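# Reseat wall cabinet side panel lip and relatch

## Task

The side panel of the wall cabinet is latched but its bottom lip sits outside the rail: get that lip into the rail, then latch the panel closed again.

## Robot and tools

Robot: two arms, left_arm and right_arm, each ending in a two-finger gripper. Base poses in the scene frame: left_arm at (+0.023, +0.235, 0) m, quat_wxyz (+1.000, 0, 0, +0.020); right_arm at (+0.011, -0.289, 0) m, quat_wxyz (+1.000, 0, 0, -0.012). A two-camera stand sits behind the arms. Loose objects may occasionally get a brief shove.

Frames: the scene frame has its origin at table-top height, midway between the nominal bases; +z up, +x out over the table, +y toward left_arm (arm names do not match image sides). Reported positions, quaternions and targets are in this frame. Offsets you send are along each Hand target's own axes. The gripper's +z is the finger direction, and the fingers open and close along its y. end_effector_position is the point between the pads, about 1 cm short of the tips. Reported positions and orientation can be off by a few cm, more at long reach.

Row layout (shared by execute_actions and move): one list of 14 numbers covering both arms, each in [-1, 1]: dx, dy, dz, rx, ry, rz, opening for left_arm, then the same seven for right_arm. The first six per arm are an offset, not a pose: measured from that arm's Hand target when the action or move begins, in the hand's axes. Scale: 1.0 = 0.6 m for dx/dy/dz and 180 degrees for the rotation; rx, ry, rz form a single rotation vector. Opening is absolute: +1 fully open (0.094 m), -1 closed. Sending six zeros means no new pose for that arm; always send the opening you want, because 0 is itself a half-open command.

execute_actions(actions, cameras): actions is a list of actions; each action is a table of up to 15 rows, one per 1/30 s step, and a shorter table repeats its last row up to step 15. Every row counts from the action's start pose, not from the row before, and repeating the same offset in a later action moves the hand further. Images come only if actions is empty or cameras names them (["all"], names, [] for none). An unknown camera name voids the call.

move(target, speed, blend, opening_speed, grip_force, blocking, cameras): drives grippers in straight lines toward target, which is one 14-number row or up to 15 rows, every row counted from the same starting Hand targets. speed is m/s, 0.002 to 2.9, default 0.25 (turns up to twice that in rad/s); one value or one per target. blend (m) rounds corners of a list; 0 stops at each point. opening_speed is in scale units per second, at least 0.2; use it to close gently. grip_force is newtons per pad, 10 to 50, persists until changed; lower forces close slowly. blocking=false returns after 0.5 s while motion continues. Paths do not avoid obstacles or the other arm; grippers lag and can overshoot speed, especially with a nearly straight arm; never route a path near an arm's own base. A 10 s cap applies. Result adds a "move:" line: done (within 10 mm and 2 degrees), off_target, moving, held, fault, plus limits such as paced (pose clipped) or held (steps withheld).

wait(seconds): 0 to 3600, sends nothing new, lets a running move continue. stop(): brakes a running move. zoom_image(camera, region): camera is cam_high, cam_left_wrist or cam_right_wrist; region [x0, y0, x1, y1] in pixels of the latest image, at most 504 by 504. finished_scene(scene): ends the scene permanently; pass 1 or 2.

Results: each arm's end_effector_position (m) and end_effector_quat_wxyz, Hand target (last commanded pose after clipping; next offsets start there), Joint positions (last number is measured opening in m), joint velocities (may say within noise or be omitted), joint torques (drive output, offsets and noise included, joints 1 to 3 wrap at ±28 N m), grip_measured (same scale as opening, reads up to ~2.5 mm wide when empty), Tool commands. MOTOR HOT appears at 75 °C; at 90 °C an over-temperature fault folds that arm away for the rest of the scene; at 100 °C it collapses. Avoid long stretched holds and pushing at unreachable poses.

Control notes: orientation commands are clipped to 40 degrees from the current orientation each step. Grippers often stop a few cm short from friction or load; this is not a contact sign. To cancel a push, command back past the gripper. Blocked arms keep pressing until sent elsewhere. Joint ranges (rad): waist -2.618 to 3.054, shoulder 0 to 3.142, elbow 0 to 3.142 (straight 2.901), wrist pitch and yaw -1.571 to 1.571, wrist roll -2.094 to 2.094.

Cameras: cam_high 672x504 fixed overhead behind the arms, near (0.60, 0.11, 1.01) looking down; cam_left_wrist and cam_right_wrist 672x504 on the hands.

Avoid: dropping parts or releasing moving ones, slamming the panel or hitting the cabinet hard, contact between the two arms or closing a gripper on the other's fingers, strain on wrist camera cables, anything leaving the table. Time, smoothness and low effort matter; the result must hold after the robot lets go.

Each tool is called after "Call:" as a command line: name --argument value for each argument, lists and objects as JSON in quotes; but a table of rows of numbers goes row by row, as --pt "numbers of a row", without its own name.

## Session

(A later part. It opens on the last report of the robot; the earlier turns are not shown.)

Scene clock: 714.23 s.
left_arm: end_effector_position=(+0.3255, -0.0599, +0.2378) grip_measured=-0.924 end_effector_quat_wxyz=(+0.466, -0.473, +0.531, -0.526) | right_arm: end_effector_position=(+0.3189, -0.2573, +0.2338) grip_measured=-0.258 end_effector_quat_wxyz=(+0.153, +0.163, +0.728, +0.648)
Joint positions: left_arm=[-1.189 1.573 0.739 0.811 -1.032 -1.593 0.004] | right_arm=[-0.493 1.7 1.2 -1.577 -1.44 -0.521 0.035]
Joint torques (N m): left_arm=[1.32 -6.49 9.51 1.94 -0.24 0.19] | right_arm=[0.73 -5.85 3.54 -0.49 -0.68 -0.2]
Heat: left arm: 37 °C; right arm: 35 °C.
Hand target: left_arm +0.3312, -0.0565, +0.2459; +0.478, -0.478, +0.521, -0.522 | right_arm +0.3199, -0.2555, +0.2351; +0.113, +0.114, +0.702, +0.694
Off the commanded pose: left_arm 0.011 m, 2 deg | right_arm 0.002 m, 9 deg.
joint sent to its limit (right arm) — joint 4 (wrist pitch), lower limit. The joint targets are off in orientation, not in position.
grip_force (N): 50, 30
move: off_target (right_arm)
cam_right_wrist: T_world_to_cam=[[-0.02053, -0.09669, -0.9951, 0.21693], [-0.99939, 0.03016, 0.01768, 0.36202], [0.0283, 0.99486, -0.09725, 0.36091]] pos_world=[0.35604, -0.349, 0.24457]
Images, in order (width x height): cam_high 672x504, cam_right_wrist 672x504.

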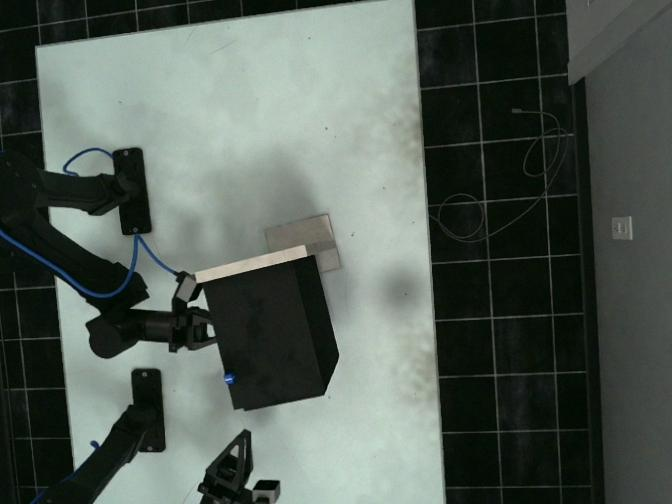

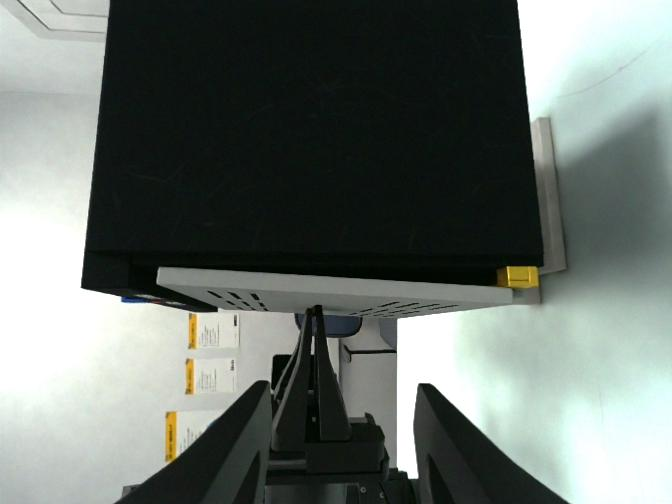

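Call:
zoom_image --camera "cam_right_wrist" --region '[430, 220, 570, 325]'

Call:
zoom_image --camera "cam_right_wrist" --region '[60, 210, 284, 378]'

Scaled by 3.600 from the camera's image (finer frame: 960x720).

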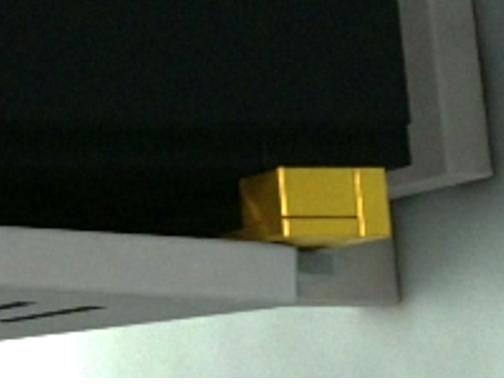

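Scaled by 2.250 from the camera's image (finer frame: 960x720).

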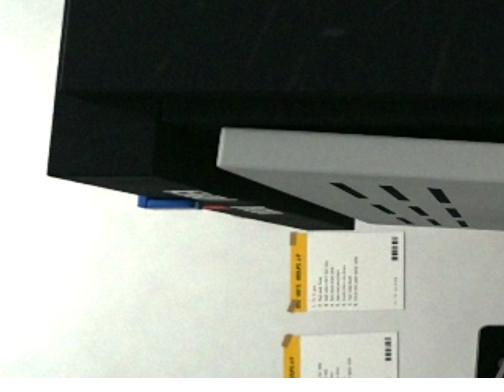

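Call:
move --target '[0, 0, 0, 0, 0, 0, -1.0, -0.0259, -0.1295, 0.0638, 0, 0, 0, -0.255]' --speed 0.12 --cameras '["cam_right_wrist"]'

Scene clock: 763.17 s.
left_arm: end_effector_position=(+0.3255, -0.0599, +0.2378) grip_measured=-0.924 end_effector_quat_wxyz=(+0.466, -0.473, +0.531, -0.526) | right_arm: end_effector_position=(+0.3381, -0.2234, +0.1528) grip_measured=-0.258 end_effector_quat_wxyz=(+0.099, +0.128, +0.711, +0.684)
Joint positions: left_arm=[-1.189 1.573 0.739 0.811 -1.032 -1.593 0.004] | right_arm=[-0.351 2.041 1.172 -1.574 -1.503 -0.839 0.035]
Joint torques (N m): left_arm=[1.37 -6.46 9.58 1.95 -0.24 0.23] | right_arm=[0.51 -7.24 5.53 -0.82 -0.58 -0.22]
Heat: left arm: 37 °C; right arm: 32 °C.
Hand target: left_arm +0.3312, -0.0565, +0.2459; +0.478, -0.478, +0.521, -0.522 | right_arm +0.3464, -0.2249, +0.1570; +0.113, +0.114, +0.702, +0.694
Off the commanded pose: left_arm 0.011 m, 2 deg | right_arm 0.010 m, 3 deg.
grip_force (N): 50, 30
move: off_target (right_arm)
cam_right_wrist: T_world_to_cam=[[-0.02891, -0.01684, -0.99944, 0.16128], [-0.99476, -0.0976, 0.03042, 0.34941], [-0.09806, 0.99508, -0.01393, 0.34888]] pos_world=[0.38645, -0.31034, 0.15542]

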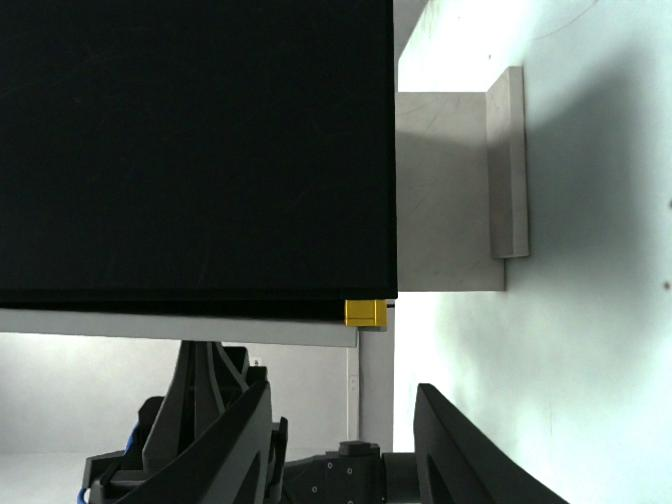

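Call:
zoom_image --camera "cam_right_wrist" --region '[310, 280, 410, 355]'

Scaled by 5.040 from the camera's image (finer frame: 960x720).

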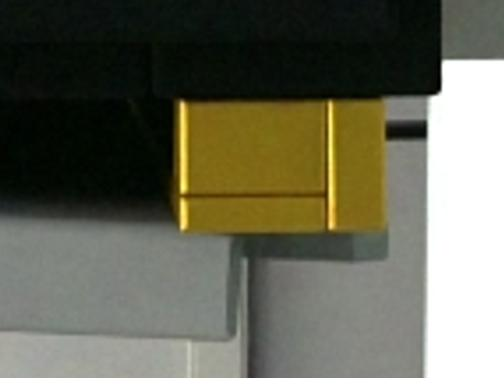

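Call:
move --target '[0.0063, 0, -0.0294, 0, 0, 0, -1.0, 0, 0, 0, 0, 0, 0, -0.255]' --speed 0.05 --cameras '["cam_right_wrist"]'

Scene clock: 883.17 s.
left_arm: end_effector_position=(+0.3162, -0.0610, +0.2321) grip_measured=-0.924 end_effector_quat_wxyz=(+0.475, -0.472, +0.540, -0.510) | right_arm: end_effector_position=(+0.3379, -0.2233, +0.1531) grip_measured=-0.258 end_effector_quat_wxyz=(+0.099, +0.128, +0.711, +0.685)
Joint positions: left_arm=[-1.224 1.573 0.739 0.774 -1.082 -1.593 0.004] | right_arm=[-0.351 2.041 1.172 -1.579 -1.503 -0.844 0.035]
Joint torques (N m): left_arm=[-0.85 -8.2 7.91 2.27 -0.35 0.17] | right_arm=[0.53 -7.19 5.61 -0.85 -0.56 -0.25]
Heat: left arm: 37 °C; right arm: 33 °C.
Hand target: left_arm +0.3133, -0.0588, +0.2459; +0.478, -0.478, +0.521, -0.522 | right_arm +0.3465, -0.2249, +0.1570; +0.113, +0.114, +0.702, +0.694
Off the commanded pose: left_arm 0.014 m, 3 deg | right_arm 0.010 m, 3 deg.
joint sent to its limit (right arm) — joint 4 (wrist pitch), lower limit. The joint targets still meet the commanded pose.
grip_force (N): 50, 30
move: off_target (left_arm)
cam_right_wrist: T_world_to_cam=[[-0.02803, -0.01655, -0.99947, 0.16143], [-0.99479, -0.09753, 0.02952, 0.34937], [-0.09797, 0.99509, -0.01373, 0.3488]] pos_world=[0.38625, -0.31034, 0.15582]

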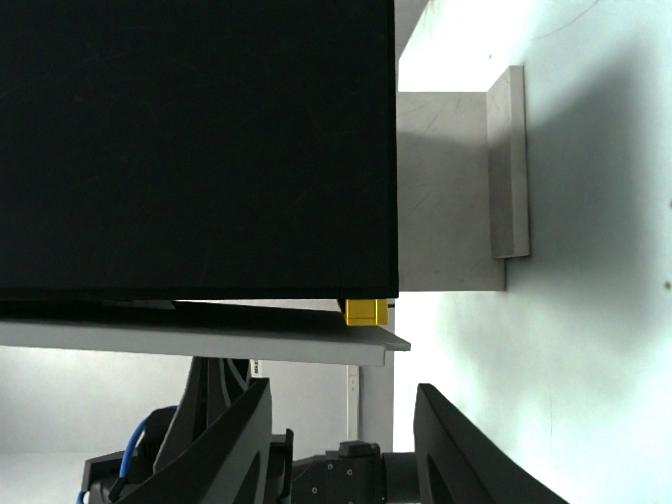

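Call:
move --target '[0.0048, -0.0083, -0.0195, 0.0603, 0, 0.0174, -1.0, 0, 0, 0, 0, 0, 0, -0.255]' --speed 0.05 --cameras '["cam_right_wrist"]'

Scene clock: 923.67 s.
left_arm: end_effector_position=(+0.3053, -0.0612, +0.2375) grip_measured=-0.924 end_effector_quat_wxyz=(+0.537, -0.416, +0.507, -0.531) | right_arm: end_effector_position=(+0.3379, -0.2233, +0.1531) grip_measured=-0.258 end_effector_quat_wxyz=(+0.099, +0.128, +0.711, +0.685)
Joint positions: left_arm=[-1.255 1.739 0.652 1.404 -1.103 -1.182 0.004] | right_arm=[-0.351 2.041 1.172 -1.579 -1.503 -0.844 0.035]
Joint torques (N m): left_arm=[-0.66 -7.04 6.17 2.68 0.24 0.32] | right_arm=[0.54 -7.19 5.6 -0.85 -0.57 -0.25]
Heat: left arm: 39 °C; right arm: 33 °C.
Hand target: left_arm +0.3014, -0.0606, +0.2508; +0.535, -0.416, +0.482, -0.555 | right_arm +0.3465, -0.2249, +0.1570; +0.113, +0.114, +0.702, +0.694
Off the commanded pose: left_arm 0.014 m, 4 deg | right_arm 0.010 m, 3 deg.
joint sent to its limit (right arm) — joint 4 (wrist pitch), lower limit. The joint targets still meet the commanded pose.
grip_force (N): 50, 30
move: off_target (left_arm)
cam_right_wrist: T_world_to_cam=[[-0.02803, -0.01655, -0.99947, 0.16143], [-0.99479, -0.09753, 0.02952, 0.34937], [-0.09797, 0.99509, -0.01373, 0.3488]] pos_world=[0.38625, -0.31034, 0.15582]

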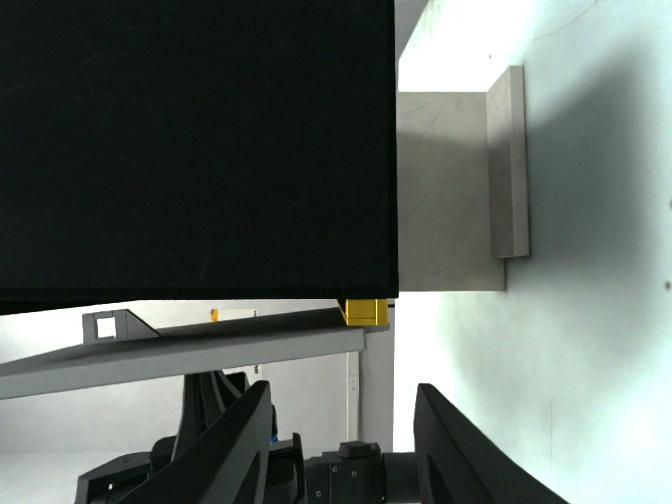

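Call:
zoom_image --camera "cam_right_wrist" --region '[310, 280, 410, 355]'

Scaled by 5.040 from the camera's image (finer frame: 960x720).

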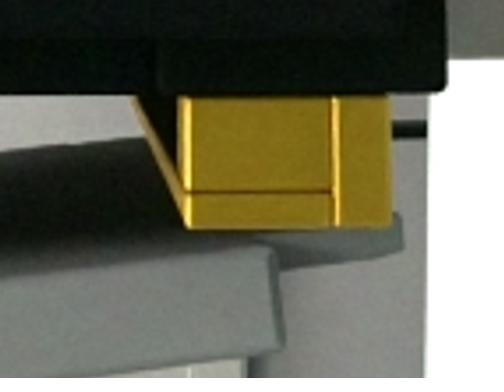

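Call:
zoom_image --camera "cam_right_wrist" --region '[340, 310, 400, 355]'

Call:
zoom_image --camera "cam_right_wrist" --region '[0, 285, 200, 435]'

Scaled by 8.400 from the camera's image (finer frame: 960x720).

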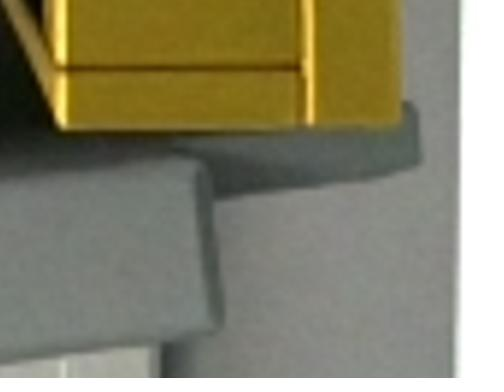

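Scaled by 2.520 from the camera's image (finer frame: 960x720).

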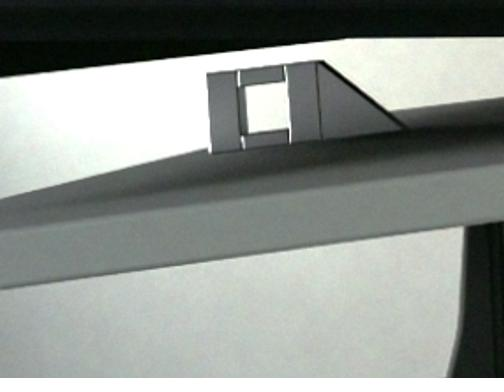

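Call:
move --pt "0.0050 -0.0072 -0.0094 0.0003 0.0058 -0.0011 -1.0 0 0 0 0 0 0 -0.255" --pt "0.0034 -0.0366 -0.0038 0.0003 0.0058 -0.0011 -1.0 0 0 0 0 0 0 -0.255" --speed 0.05 --cameras '["cam_right_wrist"]'

Scene clock: 1034.57 s.
left_arm: end_effector_position=(+0.2984, -0.0645, +0.2437) grip_measured=-0.924 end_effector_quat_wxyz=(+0.535, -0.408, +0.513, -0.533) | right_arm: end_effector_position=(+0.3379, -0.2233, +0.1531) grip_measured=-0.258 end_effector_quat_wxyz=(+0.099, +0.128, +0.711, +0.685)
Joint positions: left_arm=[-1.276 1.708 0.652 1.374 -1.105 -1.169 0.004] | right_arm=[-0.351 2.041 1.172 -1.579 -1.503 -0.844 0.035]
Joint torques (N m): left_arm=[-0.47 -11 8.17 2.17 0.27 0.31] | right_arm=[0.53 -7.2 5.61 -0.85 -0.57 -0.25]
Heat: left arm: 43 °C; right arm: 33 °C.
Hand target: left_arm +0.2948, -0.0632, +0.2717; +0.530, -0.412, +0.486, -0.560 | right_arm +0.3465, -0.2249, +0.1570; +0.113, +0.114, +0.702, +0.694
Off the commanded pose: left_arm 0.028 m, 4 deg | right_arm 0.010 m, 3 deg.
joint sent to its limit (right arm) — joint 4 (wrist pitch), lower limit. The joint targets still meet the commanded pose.
grip_force (N): 50, 30
move: off_target (left_arm)
cam_right_wrist: T_world_to_cam=[[-0.02803, -0.01655, -0.99947, 0.16143], [-0.99479, -0.09753, 0.02952, 0.34937], [-0.09797, 0.99509, -0.01373, 0.3488]] pos_world=[0.38625, -0.31034, 0.15582]

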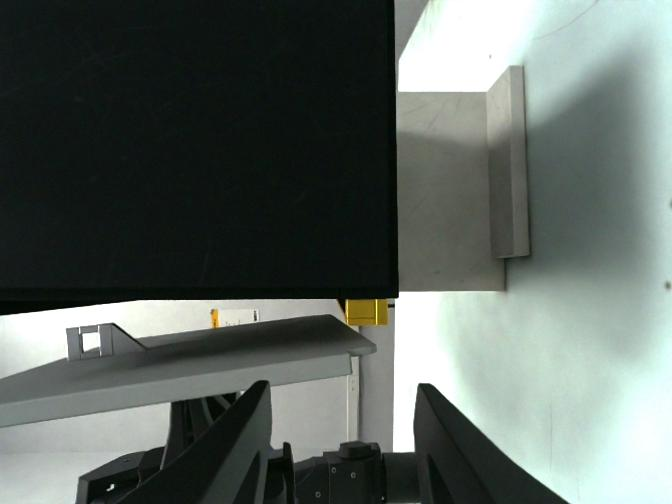

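Call:
move --target '[-0.0011, -0.0196, 0.0038, 0, 0, 0, -1.0, 0, 0, 0, 0, 0, 0, -0.255]' --speed 0.05 --cameras '["cam_right_wrist"]'

Scene clock: 1051.47 s.
left_arm: end_effector_position=(+0.2976, -0.0620, +0.2498) grip_measured=-0.924 end_effector_quat_wxyz=(+0.537, -0.405, +0.519, -0.528) | right_arm: end_effector_position=(+0.3379, -0.2233, +0.1531) grip_measured=-0.258 end_effector_quat_wxyz=(+0.099, +0.128, +0.711, +0.685)
Joint positions: left_arm=[-1.276 1.669 0.652 1.319 -1.105 -1.167 0.004] | right_arm=[-0.351 2.041 1.172 -1.579 -1.503 -0.844 0.035]
Joint torques (N m): left_arm=[-0.53 -10.89 10.04 2.13 0.26 0.3] | right_arm=[0.54 -7.2 5.61 -0.85 -0.57 -0.25]
Heat: left arm: 43 °C; right arm: 33 °C.
Hand target: left_arm +0.2948, -0.0632, +0.2837; +0.530, -0.411, +0.486, -0.560 | right_arm +0.3465, -0.2249, +0.1570; +0.113, +0.114, +0.702, +0.694
Off the commanded pose: left_arm 0.034 m, 5 deg | right_arm 0.010 m, 3 deg.
joint sent to its limit (right arm) — joint 4 (wrist pitch), lower limit. The joint targets still meet the commanded pose.
grip_force (N): 50, 30
move: off_target (left_arm)
cam_right_wrist: T_world_to_cam=[[-0.02803, -0.01655, -0.99947, 0.16143], [-0.99479, -0.09753, 0.02952, 0.34937], [-0.09797, 0.99509, -0.01373, 0.3488]] pos_world=[0.38625, -0.31034, 0.15582]

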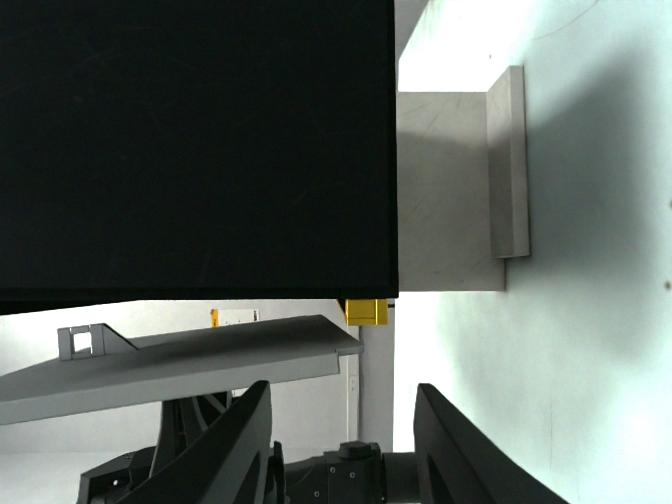

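Call:
zoom_image --camera "cam_right_wrist" --region '[310, 285, 410, 385]'

Scaled by 5.040 from the camera's image (finer frame: 960x720).

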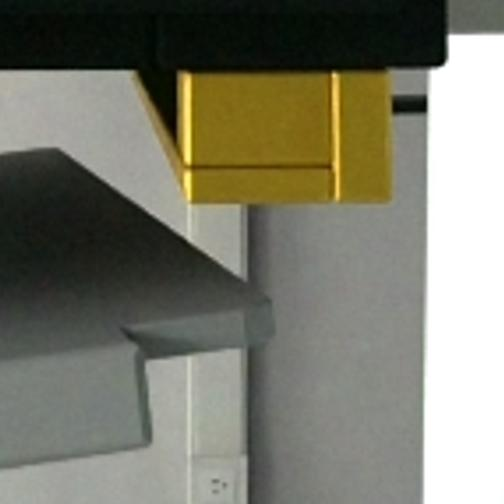

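Call:
move --target '[0.0030, -0.0033, 0.0016, 0.0092, -0.0062, -0.0297, -1.0, 0, 0, 0, 0, 0, 0, -0.255]' --speed 0.05 --cameras '["cam_right_wrist"]'

Scene clock: 1122.20 s.
left_arm: end_effector_position=(+0.2975, -0.0594, +0.2602) grip_measured=-0.924 end_effector_quat_wxyz=(+0.526, -0.424, +0.492, -0.549) | right_arm: end_effector_position=(+0.3379, -0.2233, +0.1531) grip_measured=-0.258 end_effector_quat_wxyz=(+0.099, +0.128, +0.711, +0.685)
Joint positions: left_arm=[-1.276 1.669 0.664 1.37 -1.115 -1.189 0.004] | right_arm=[-0.351 2.041 1.172 -1.579 -1.503 -0.844 0.035]
Joint torques (N m): left_arm=[-0.83 -6.39 10.44 2.57 0.3 0.18] | right_arm=[0.53 -7.19 5.61 -0.85 -0.57 -0.25]
Heat: left arm: 40 °C; right arm: 33 °C.
Hand target: left_arm +0.2952, -0.0652, +0.2858; +0.514, -0.431, +0.453, -0.587 | right_arm +0.3465, -0.2249, +0.1570; +0.113, +0.114, +0.702, +0.694
Off the commanded pose: left_arm 0.026 m, 6 deg | right_arm 0.010 m, 3 deg.
joint sent to its limit (right arm) — joint 4 (wrist pitch), lower limit. The joint targets still meet the commanded pose.
grip_force (N): 50, 30
move: off_target (left_arm)
cam_right_wrist: T_world_to_cam=[[-0.02803, -0.01655, -0.99947, 0.16143], [-0.99479, -0.09753, 0.02952, 0.34937], [-0.09797, 0.99509, -0.01373, 0.3488]] pos_world=[0.38625, -0.31034, 0.15582]

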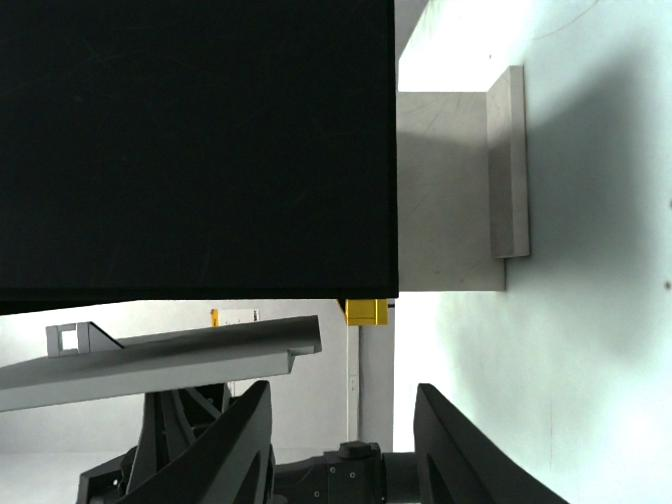

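Call:
move --target '[0.0069, 0.0105, -0.0001, 0.0015, 0.0053, -0.0072, -1.0, 0, 0, 0, 0, 0, 0, -0.255]' --speed 0.05 --cameras '["cam_right_wrist"]'

Scene clock: 1157.10 s.
left_arm: end_effector_position=(+0.2983, -0.0617, +0.2540) grip_measured=-0.924 end_effector_quat_wxyz=(+0.519, -0.430, +0.487, -0.555) | right_arm: end_effector_position=(+0.3379, -0.2233, +0.1531) grip_measured=-0.258 end_effector_quat_wxyz=(+0.099, +0.128, +0.711, +0.685)
Joint positions: left_arm=[-1.276 1.697 0.664 1.396 -1.115 -1.213 0.004] | right_arm=[-0.351 2.041 1.172 -1.579 -1.503 -0.844 0.035]
Joint torques (N m): left_arm=[-0.65 -6.67 9.92 2.57 0.53 0.19] | right_arm=[0.54 -7.19 5.61 -0.85 -0.57 -0.26]
Heat: left arm: 44 °C; right arm: 33 °C.
Hand target: left_arm +0.2961, -0.0697, +0.2799; +0.504, -0.431, +0.451, -0.598 | right_arm +0.3465, -0.2249, +0.1570; +0.113, +0.114, +0.702, +0.694
Off the commanded pose: left_arm 0.027 m, 7 deg | right_arm 0.010 m, 3 deg.
joint sent to its limit (right arm) — joint 4 (wrist pitch), lower limit. The joint targets still meet the commanded pose.
grip_force (N): 50, 30
move: off_target (left_arm)
cam_right_wrist: T_world_to_cam=[[-0.02803, -0.01655, -0.99947, 0.16143], [-0.99479, -0.09753, 0.02952, 0.34937], [-0.09797, 0.99509, -0.01373, 0.3488]] pos_world=[0.38625, -0.31034, 0.15582]

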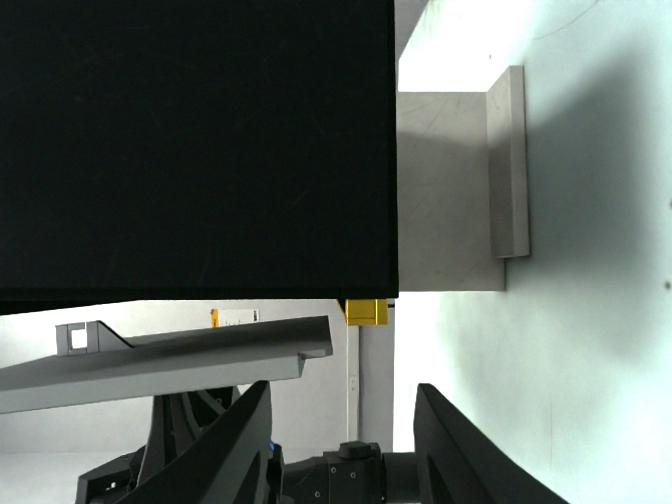

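Call:
zoom_image --camera "cam_right_wrist" --region '[290, 285, 390, 385]'

Scaled by 5.040 from the camera's image (finer frame: 960x720).

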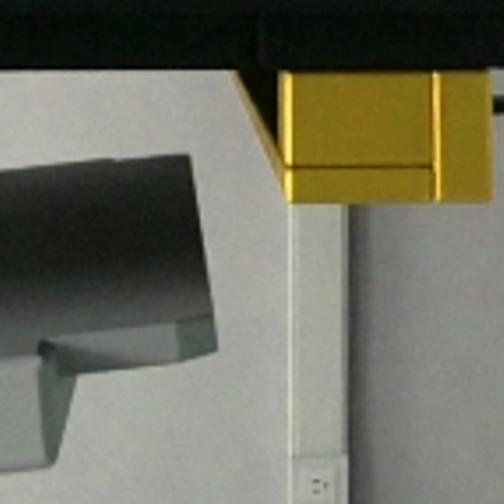

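Call:
zoom_image --camera "cam_right_wrist" --region '[0, 280, 160, 400]'

Scaled by 3.150 from the camera's image (finer frame: 960x720).

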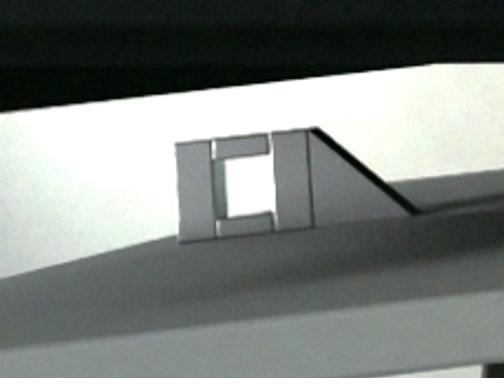

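Call:
move --target '[-0.0009, 0.0063, 0.0128, 0.0019, 0.0019, -0.0069, -1.0, 0, 0, 0, 0, 0, 0, -0.255]' --speed 0.05 --cameras '["cam_right_wrist"]'

Scene clock: 1227.43 s.
left_arm: end_effector_position=(+0.3024, -0.0647, +0.2499) grip_measured=-0.924 end_effector_quat_wxyz=(+0.511, -0.430, +0.486, -0.564) | right_arm: end_effector_position=(+0.3379, -0.2233, +0.1531) grip_measured=-0.258 end_effector_quat_wxyz=(+0.099, +0.128, +0.711, +0.685)
Joint positions: left_arm=[-1.262 1.713 0.664 1.397 -1.086 -1.249 0.004] | right_arm=[-0.351 2.041 1.172 -1.579 -1.503 -0.844 0.035]
Joint torques (N m): left_arm=[0.73 -6.86 10.33 2.6 0.56 0.17] | right_arm=[0.55 -7.19 5.6 -0.85 -0.56 -0.26]
Heat: left arm: 47 °C; right arm: 33 °C.
Hand target: left_arm +0.3044, -0.0703, +0.2778; +0.498, -0.432, +0.446, -0.606 | right_arm +0.3465, -0.2249, +0.1570; +0.113, +0.114, +0.702, +0.694
Off the commanded pose: left_arm 0.029 m, 7 deg | right_arm 0.010 m, 3 deg.
joint sent to its limit (right arm) — joint 4 (wrist pitch), lower limit. The joint targets still meet the commanded pose.
grip_force (N): 50, 30
move: off_target (left_arm)
cam_right_wrist: T_world_to_cam=[[-0.02803, -0.01655, -0.99947, 0.16143], [-0.99479, -0.09753, 0.02952, 0.34937], [-0.09797, 0.99509, -0.01373, 0.3488]] pos_world=[0.38625, -0.31034, 0.15582]

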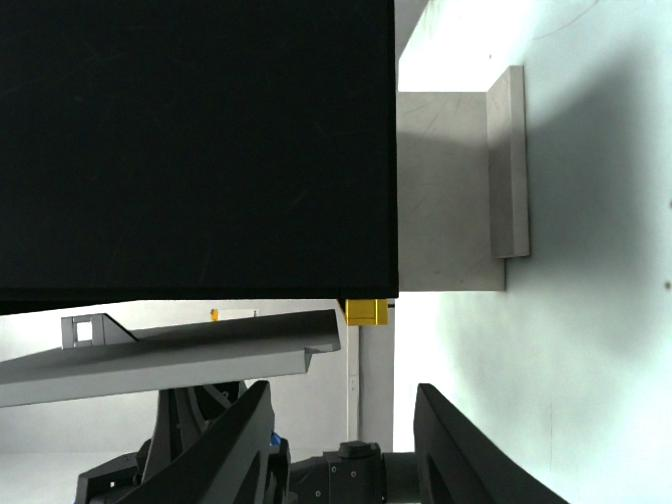

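Call:
zoom_image --camera "cam_right_wrist" --region '[290, 285, 390, 385]'

Scaled by 5.040 from the camera's image (finer frame: 960x720).

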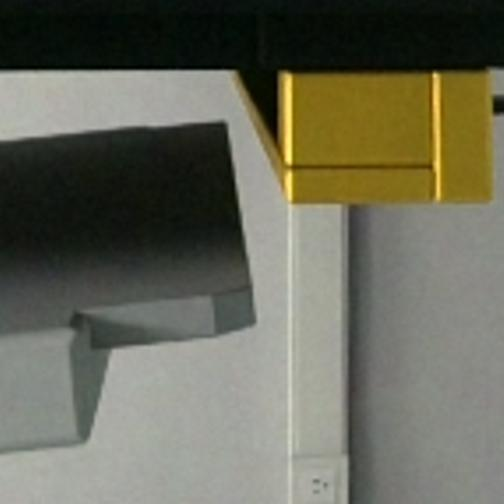

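Call:
move --target '[-0.0083, 0.0015, 0.0166, 0, 0, 0, -1.0, 0, 0, 0, 0, 0, 0, -0.255]' --speed 0.04 --cameras '["cam_right_wrist"]'

Scene clock: 1261.10 s.
left_arm: end_effector_position=(+0.3125, -0.0598, +0.2516) grip_measured=-0.924 end_effector_quat_wxyz=(+0.509, -0.433, +0.478, -0.570) | right_arm: end_effector_position=(+0.3379, -0.2233, +0.1531) grip_measured=-0.258 end_effector_quat_wxyz=(+0.099, +0.128, +0.711, +0.685)
Joint positions: left_arm=[-1.225 1.713 0.664 1.396 -1.054 -1.274 0.004] | right_arm=[-0.351 2.041 1.172 -1.579 -1.503 -0.844 0.035]
Joint torques (N m): left_arm=[0.62 -7.54 10.59 2.28 0.53 0.15] | right_arm=[0.54 -7.19 5.6 -0.85 -0.56 -0.25]
Heat: left arm: 48 °C; right arm: 33 °C.
Hand target: left_arm +0.3148, -0.0666, +0.2788; +0.498, -0.432, +0.446, -0.606 | right_arm +0.3465, -0.2249, +0.1570; +0.113, +0.114, +0.702, +0.694
Off the commanded pose: left_arm 0.028 m, 6 deg | right_arm 0.010 m, 3 deg.
joint sent to its limit (right arm) — joint 4 (wrist pitch), lower limit. The joint targets still meet the commanded pose.
grip_force (N): 50, 30
move: off_target (left_arm)
cam_right_wrist: T_world_to_cam=[[-0.02803, -0.01655, -0.99947, 0.16143], [-0.99479, -0.09753, 0.02952, 0.34937], [-0.09797, 0.99509, -0.01373, 0.3488]] pos_world=[0.38625, -0.31034, 0.15582]

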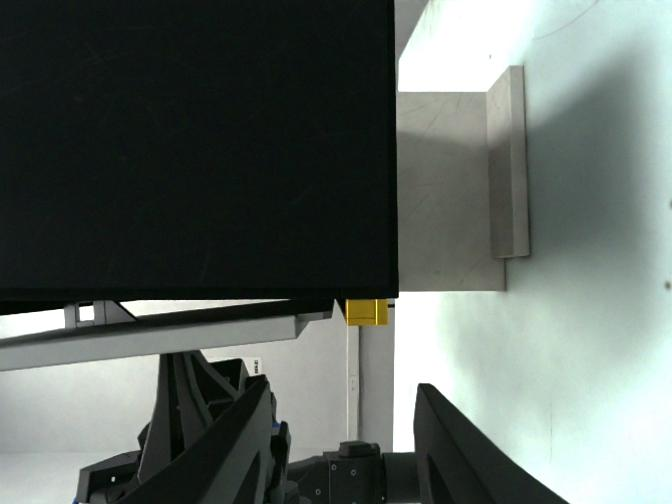

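Call:
zoom_image --camera "cam_right_wrist" --region '[290, 270, 390, 345]'

Call:
zoom_image --camera "cam_right_wrist" --region '[0, 265, 160, 385]'

Scaled by 5.040 from the camera's image (finer frame: 960x720).

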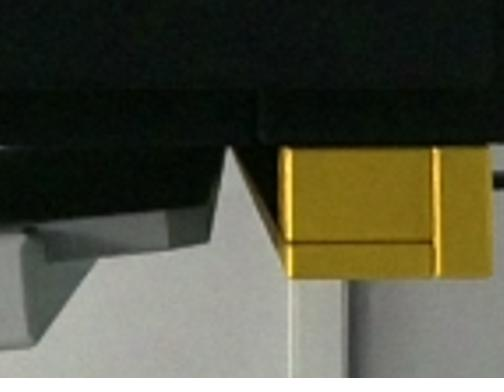

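Scaled by 3.150 from the camera's image (finer frame: 960x720).

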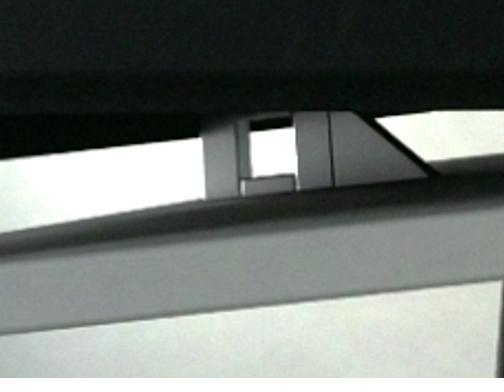

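Call:
move --target '[0.0001, 0.0014, 0.0060, 0, 0, 0, -1.0, 0, 0, 0, 0, 0, 0, -0.255]' --speed 0.03 --cameras '["cam_right_wrist"]'

Call:
zoom_image --camera "cam_right_wrist" --region '[290, 270, 390, 345]'

Scene clock: 1309.90 s.
left_arm: end_effector_position=(+0.3153, -0.0605, +0.2548) grip_measured=-0.924 end_effector_quat_wxyz=(+0.506, -0.435, +0.474, -0.575) | right_arm: end_effector_position=(+0.3379, -0.2233, +0.1531) grip_measured=-0.258 end_effector_quat_wxyz=(+0.099, +0.128, +0.711, +0.685)
Joint positions: left_arm=[-1.217 1.713 0.675 1.391 -1.044 -1.284 0.004] | right_arm=[-0.351 2.041 1.172 -1.579 -1.503 -0.844 0.035]
Joint torques (N m): left_arm=[0.85 -7.08 10.45 2.22 0.58 0.17] | right_arm=[0.54 -7.19 5.6 -0.85 -0.57 -0.25]
Heat: left arm: 46 °C; right arm: 33 °C.
Hand target: left_arm +0.3185, -0.0671, +0.2788; +0.497, -0.432, +0.446, -0.606 | right_arm +0.3465, -0.2249, +0.1570; +0.113, +0.114, +0.702, +0.694
Off the commanded pose: left_arm 0.025 m, 5 deg | right_arm 0.010 m, 3 deg.
joint sent to its limit (right arm) — joint 4 (wrist pitch), lower limit. The joint targets still meet the commanded pose.
grip_force (N): 50, 30
move: off_target (left_arm)
cam_right_wrist: T_world_to_cam=[[-0.02803, -0.01655, -0.99947, 0.16143], [-0.99479, -0.09753, 0.02952, 0.34937], [-0.09797, 0.99509, -0.01373, 0.3488]] pos_world=[0.38625, -0.31034, 0.15582]

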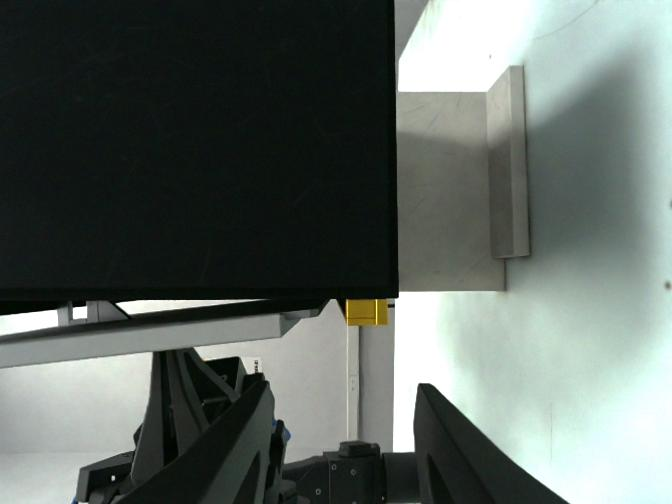

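Scaled by 5.040 from the camera's image (finer frame: 960x720).

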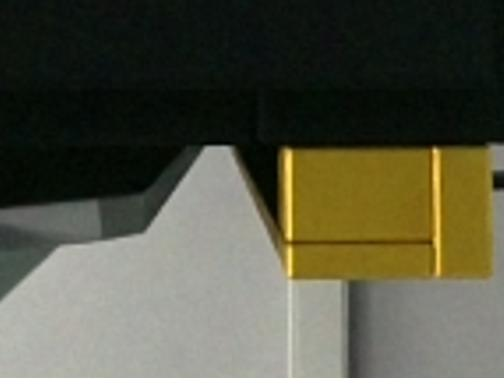

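Call:
move --target '[-0.0015, 0.0086, 0.0004, -0.0018, 0.0011, 0.0052, -1.0, 0, 0, 0, 0, 0, 0, -0.255]' --speed 0.03 --cameras '["cam_right_wrist"]'

Call:
zoom_image --camera "cam_right_wrist" --region '[290, 270, 390, 345]'

Scene clock: 1339.10 s.
left_arm: end_effector_position=(+0.3175, -0.0610, +0.2520) grip_measured=-0.924 end_effector_quat_wxyz=(+0.507, -0.433, +0.477, -0.573) | right_arm: end_effector_position=(+0.3379, -0.2233, +0.1531) grip_measured=-0.258 end_effector_quat_wxyz=(+0.099, +0.128, +0.711, +0.685)
Joint positions: left_arm=[-1.21 1.721 0.675 1.389 -1.036 -1.285 0.004] | right_arm=[-0.351 2.041 1.172 -1.579 -1.503 -0.844 0.035]
Joint torques (N m): left_arm=[0.83 -7.19 9.81 2.26 0.54 0.21] | right_arm=[0.53 -7.19 5.63 -0.86 -0.56 -0.25]
Heat: left arm: 43 °C; right arm: 33 °C.
Hand target: left_arm +0.3200, -0.0668, +0.2738; +0.500, -0.429, +0.452, -0.601 | right_arm +0.3465, -0.2249, +0.1570; +0.113, +0.114, +0.702, +0.694
Off the commanded pose: left_arm 0.023 m, 4 deg | right_arm 0.010 m, 3 deg.
joint sent to its limit (right arm) — joint 4 (wrist pitch), lower limit. The joint targets still meet the commanded pose.
grip_force (N): 50, 30
move: off_target (left_arm)
cam_right_wrist: T_world_to_cam=[[-0.02803, -0.01655, -0.99947, 0.16143], [-0.99479, -0.09753, 0.02952, 0.34937], [-0.09797, 0.99509, -0.01373, 0.3488]] pos_world=[0.38625, -0.31034, 0.15582]

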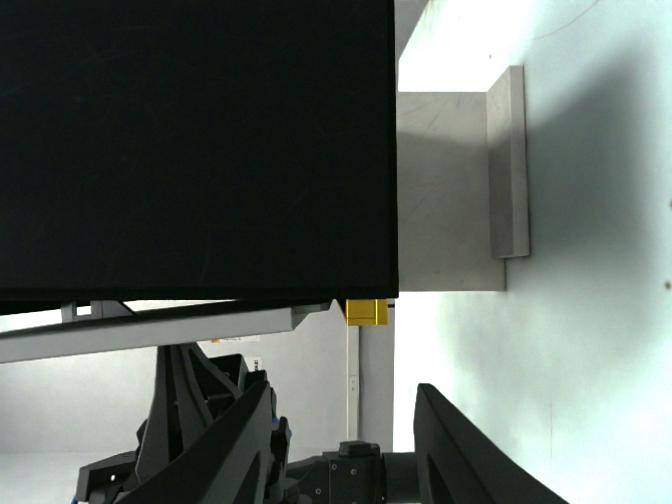

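Scaled by 5.040 from the camera's image (finer frame: 960x720).

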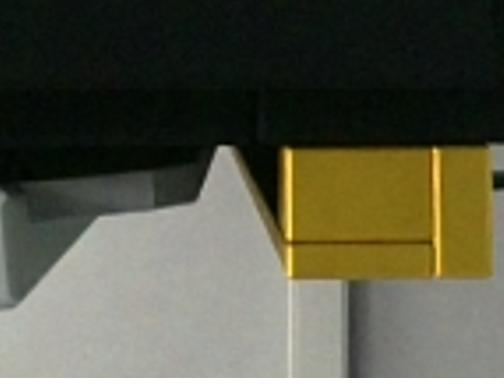

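Call:
move --target '[-0.0005, 0.0095, -0.0031, 0, 0, 0, -1.0, 0, 0, 0, 0, 0, 0, -0.255]' --speed 0.03 --cameras '["cam_right_wrist"]'

Call:
zoom_image --camera "cam_right_wrist" --region '[290, 270, 390, 345]'

Scene clock: 1381.80 s.
left_arm: end_effector_position=(+0.3182, -0.0630, +0.2466) grip_measured=-0.924 end_effector_quat_wxyz=(+0.508, -0.431, +0.482, -0.569) | right_arm: end_effector_position=(+0.3379, -0.2233, +0.1531) grip_measured=-0.258 end_effector_quat_wxyz=(+0.099, +0.128, +0.711, +0.685)
Joint positions: left_arm=[-1.21 1.736 0.675 1.389 -1.035 -1.288 0.004] | right_arm=[-0.351 2.041 1.172 -1.579 -1.503 -0.844 0.035]
Joint torques (N m): left_arm=[0.59 -7.05 8.8 2.53 0.52 0.18] | right_arm=[0.54 -7.17 5.61 -0.85 -0.57 -0.25]
Heat: left arm: 42 °C; right arm: 33 °C.
Hand target: left_arm +0.3194, -0.0668, +0.2679; +0.500, -0.429, +0.452, -0.601 | right_arm +0.3465, -0.2249, +0.1570; +0.113, +0.114, +0.702, +0.694
Off the commanded pose: left_arm 0.022 m, 5 deg | right_arm 0.010 m, 3 deg.
joint sent to its limit (right arm) — joint 4 (wrist pitch), lower limit. The joint targets still meet the commanded pose.
grip_force (N): 50, 30
move: off_target (left_arm)
cam_right_wrist: T_world_to_cam=[[-0.02803, -0.01655, -0.99947, 0.16143], [-0.99479, -0.09753, 0.02952, 0.34937], [-0.09797, 0.99509, -0.01373, 0.3488]] pos_world=[0.38625, -0.31034, 0.15582]

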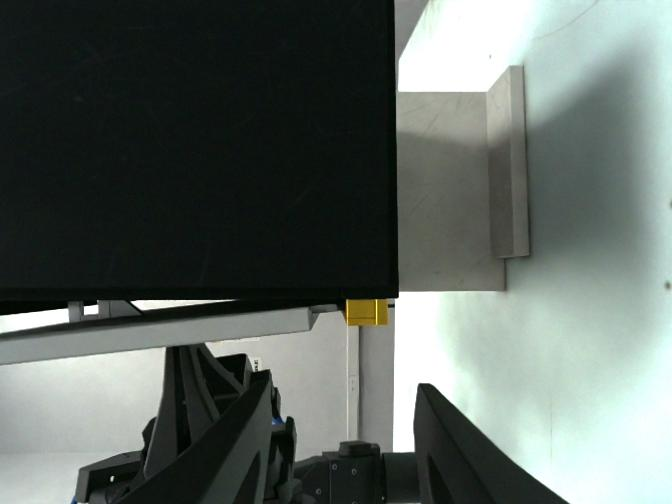

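Scaled by 5.040 from the camera's image (finer frame: 960x720).

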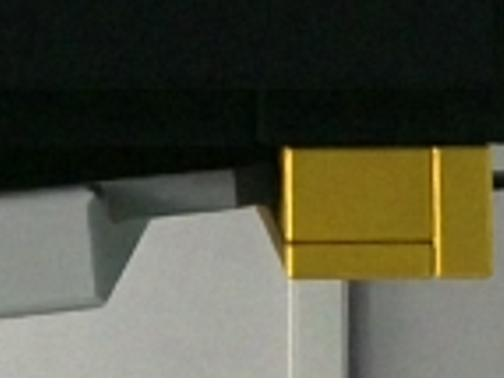

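Call:
move --target '[-0.0049, 0.0005, -0.0019, 0, 0, 0, -1.0, 0, 0, 0, 0, 0, 0, -0.255]' --speed 0.03 --cameras '["cam_right_wrist"]'

Call:
zoom_image --camera "cam_right_wrist" --region '[290, 270, 390, 345]'

Scene clock: 1403.93 s.
left_arm: end_effector_position=(+0.3182, -0.0630, +0.2466) grip_measured=-0.924 end_effector_quat_wxyz=(+0.508, -0.431, +0.481, -0.569) | right_arm: end_effector_position=(+0.3379, -0.2233, +0.1531) grip_measured=-0.258 end_effector_quat_wxyz=(+0.099, +0.128, +0.711, +0.685)
Joint positions: left_arm=[-1.21 1.736 0.675 1.389 -1.035 -1.289 0.004] | right_arm=[-0.351 2.041 1.172 -1.579 -1.503 -0.844 0.035]
Joint torques (N m): left_arm=[0.83 -7.73 7.77 2.56 0.5 0.17] | right_arm=[0.54 -7.2 5.6 -0.85 -0.57 -0.25]
Heat: left arm: 43 °C; right arm: 33 °C.
Hand target: left_arm +0.3188, -0.0638, +0.2671; +0.500, -0.429, +0.452, -0.601 | right_arm +0.3465, -0.2249, +0.1570; +0.113, +0.114, +0.702, +0.694
Off the commanded pose: left_arm 0.021 m, 5 deg | right_arm 0.010 m, 3 deg.
joint sent to its limit (right arm) — joint 4 (wrist pitch), lower limit. The joint targets still meet the commanded pose.
grip_force (N): 50, 30
move: off_target (left_arm)
cam_right_wrist: T_world_to_cam=[[-0.02803, -0.01655, -0.99947, 0.16143], [-0.99479, -0.09753, 0.02952, 0.34937], [-0.09797, 0.99509, -0.01373, 0.3488]] pos_world=[0.38625, -0.31034, 0.15582]

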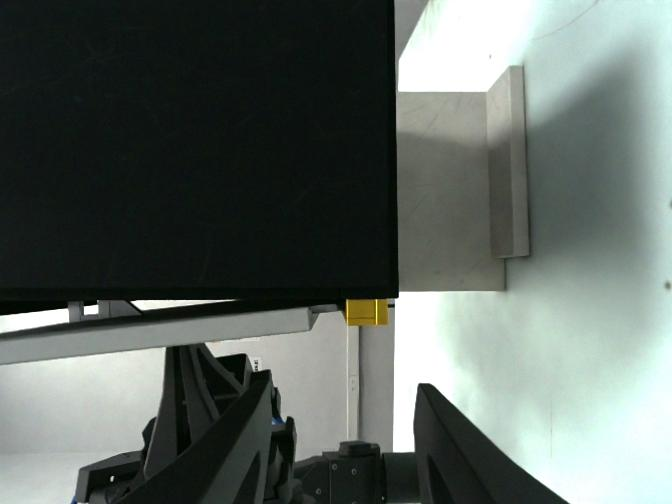

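Scaled by 5.040 from the camera's image (finer frame: 960x720).

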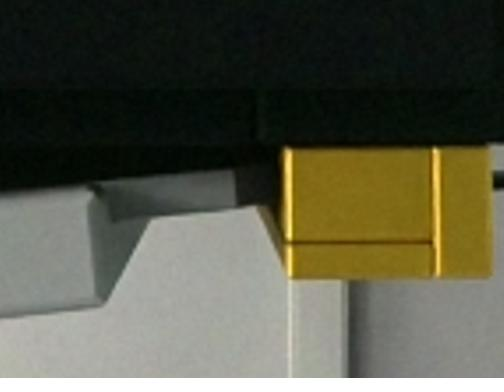

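Call:
move --target '[-0.0022, 0.0081, -0.0020, 0, 0, 0, -1.0, 0, 0, 0, 0, 0, 0, -0.255]' --speed 0.03 --cameras '["cam_right_wrist"]'

Call:
zoom_image --camera "cam_right_wrist" --region '[290, 270, 390, 345]'

Scene clock: 1448.37 s.
left_arm: end_effector_position=(+0.3183, -0.0633, +0.2461) grip_measured=-0.924 end_effector_quat_wxyz=(+0.506, -0.433, +0.479, -0.572) | right_arm: end_effector_position=(+0.3379, -0.2233, +0.1531) grip_measured=-0.258 end_effector_quat_wxyz=(+0.099, +0.128, +0.711, +0.685)
Joint positions: left_arm=[-1.21 1.742 0.675 1.4 -1.035 -1.292 0.004] | right_arm=[-0.351 2.041 1.172 -1.579 -1.503 -0.844 0.035]
Joint torques (N m): left_arm=[1.07 -7.09 6.82 2.63 0.52 0.17] | right_arm=[0.54 -7.19 5.61 -0.85 -0.56 -0.25]
Heat: left arm: 44 °C; right arm: 33 °C.
Hand target: left_arm +0.3188, -0.0627, +0.2620; +0.500, -0.429, +0.452, -0.601 | right_arm +0.3465, -0.2249, +0.1570; +0.113, +0.114, +0.702, +0.694
Off the commanded pose: left_arm 0.016 m, 5 deg | right_arm 0.010 m, 3 deg.
joint sent to its limit (right arm) — joint 4 (wrist pitch), lower limit. The joint targets still meet the commanded pose.
grip_force (N): 50, 30
move: off_target (left_arm)
cam_right_wrist: T_world_to_cam=[[-0.02803, -0.01655, -0.99947, 0.16143], [-0.99479, -0.09753, 0.02952, 0.34937], [-0.09797, 0.99509, -0.01373, 0.3488]] pos_world=[0.38625, -0.31034, 0.15582]

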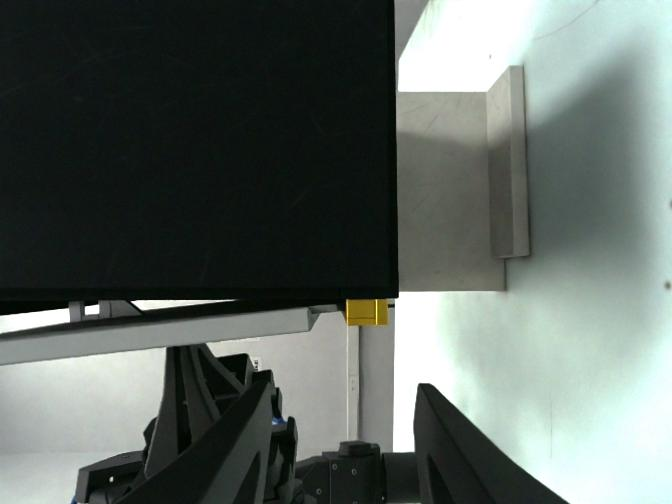

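Scaled by 5.040 from the camera's image (finer frame: 960x720).

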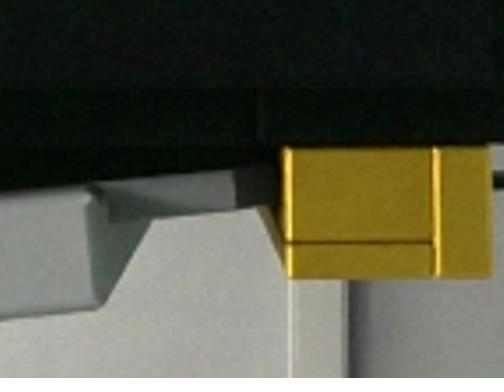

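Call:
execute_actions --actions '[]'

Scene clock: 1488.83 s.
left_arm: end_effector_position=(+0.3183, -0.0633, +0.2461) grip_measured=-0.924 end_effector_quat_wxyz=(+0.506, -0.433, +0.479, -0.572) | right_arm: end_effector_position=(+0.3379, -0.2233, +0.1531) grip_measured=-0.258 end_effector_quat_wxyz=(+0.099, +0.128, +0.711, +0.685)
Joint positions: left_arm=[-1.21 1.742 0.675 1.4 -1.035 -1.292 0.004] | right_arm=[-0.351 2.041 1.172 -1.579 -1.503 -0.844 0.035]
Joint velocities: within noise
Joint torques (N m): left_arm=[1.01 -7.23 6.86 2.64 0.51 0.2] | right_arm=[0.53 -7.19 5.6 -0.85 -0.56 -0.25]
Heat: left arm: 48 °C; right arm: 33 °C.
Hand target: left_arm +0.3188, -0.0627, +0.2620; +0.500, -0.429, +0.452, -0.601 | right_arm +0.3465, -0.2249, +0.1570; +0.113, +0.114, +0.702, +0.694
Tool commands: left_gripper/opening=-1.0 right_gripper/opening=-0.255
Off the commanded pose: left_arm 0.016 m, 5 deg | right_arm 0.010 m, 3 deg.
grip_force (N): 50, 30
camera_calibration:
cam_left_wrist: T_world_to_cam=[[-0.1726, 0.028, 0.98459, -0.18396], [-0.4858, -0.87198, -0.06036, 0.15469], [0.85686, -0.48874, 0.16411, -0.25476]] pos_world=[0.26169, 0.01553, 0.23227]
cam_right_wrist: T_world_to_cam=[[-0.02803, -0.01655, -0.99947, 0.16143], [-0.99479, -0.09753, 0.02952, 0.34937], [-0.09797, 0.99509, -0.01373, 0.3488]] pos_world=[0.38625, -0.31034, 0.15582]

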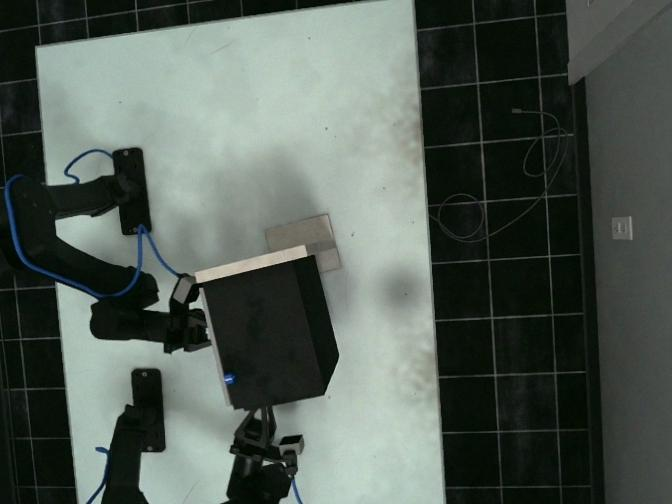

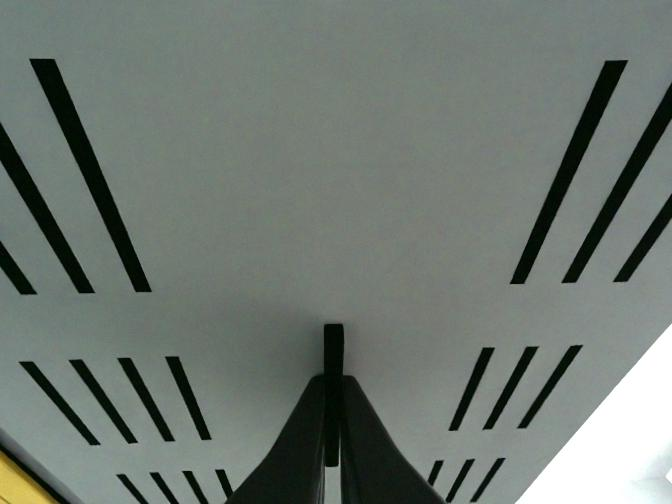

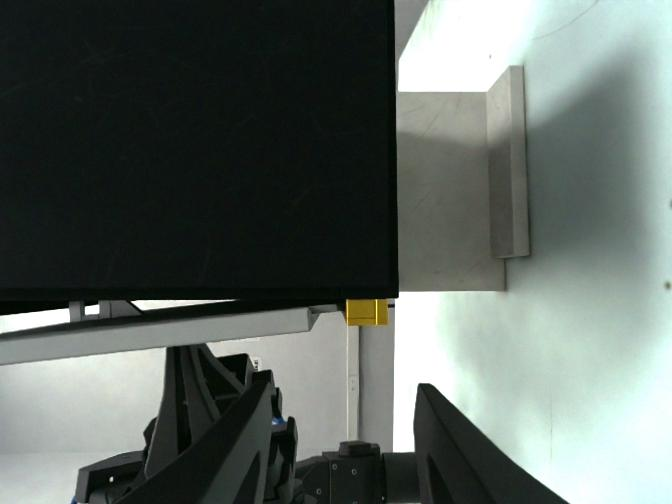

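Call:
zoom_image --camera "cam_left_wrist" --region '[0, 384, 160, 504]'

Call:
zoom_image --camera "cam_high" --region '[170, 230, 370, 430]'

Scaled by 3.150 from the camera's image (finer frame: 960x720).

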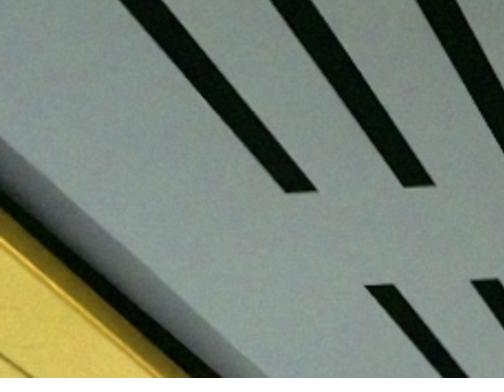

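Scaled by 2.520 from the camera's image (finer frame: 960x720).

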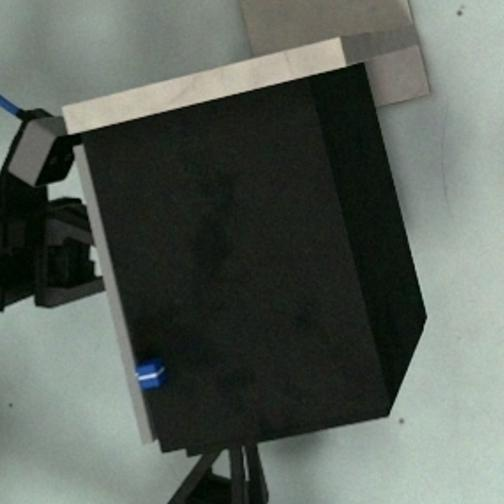

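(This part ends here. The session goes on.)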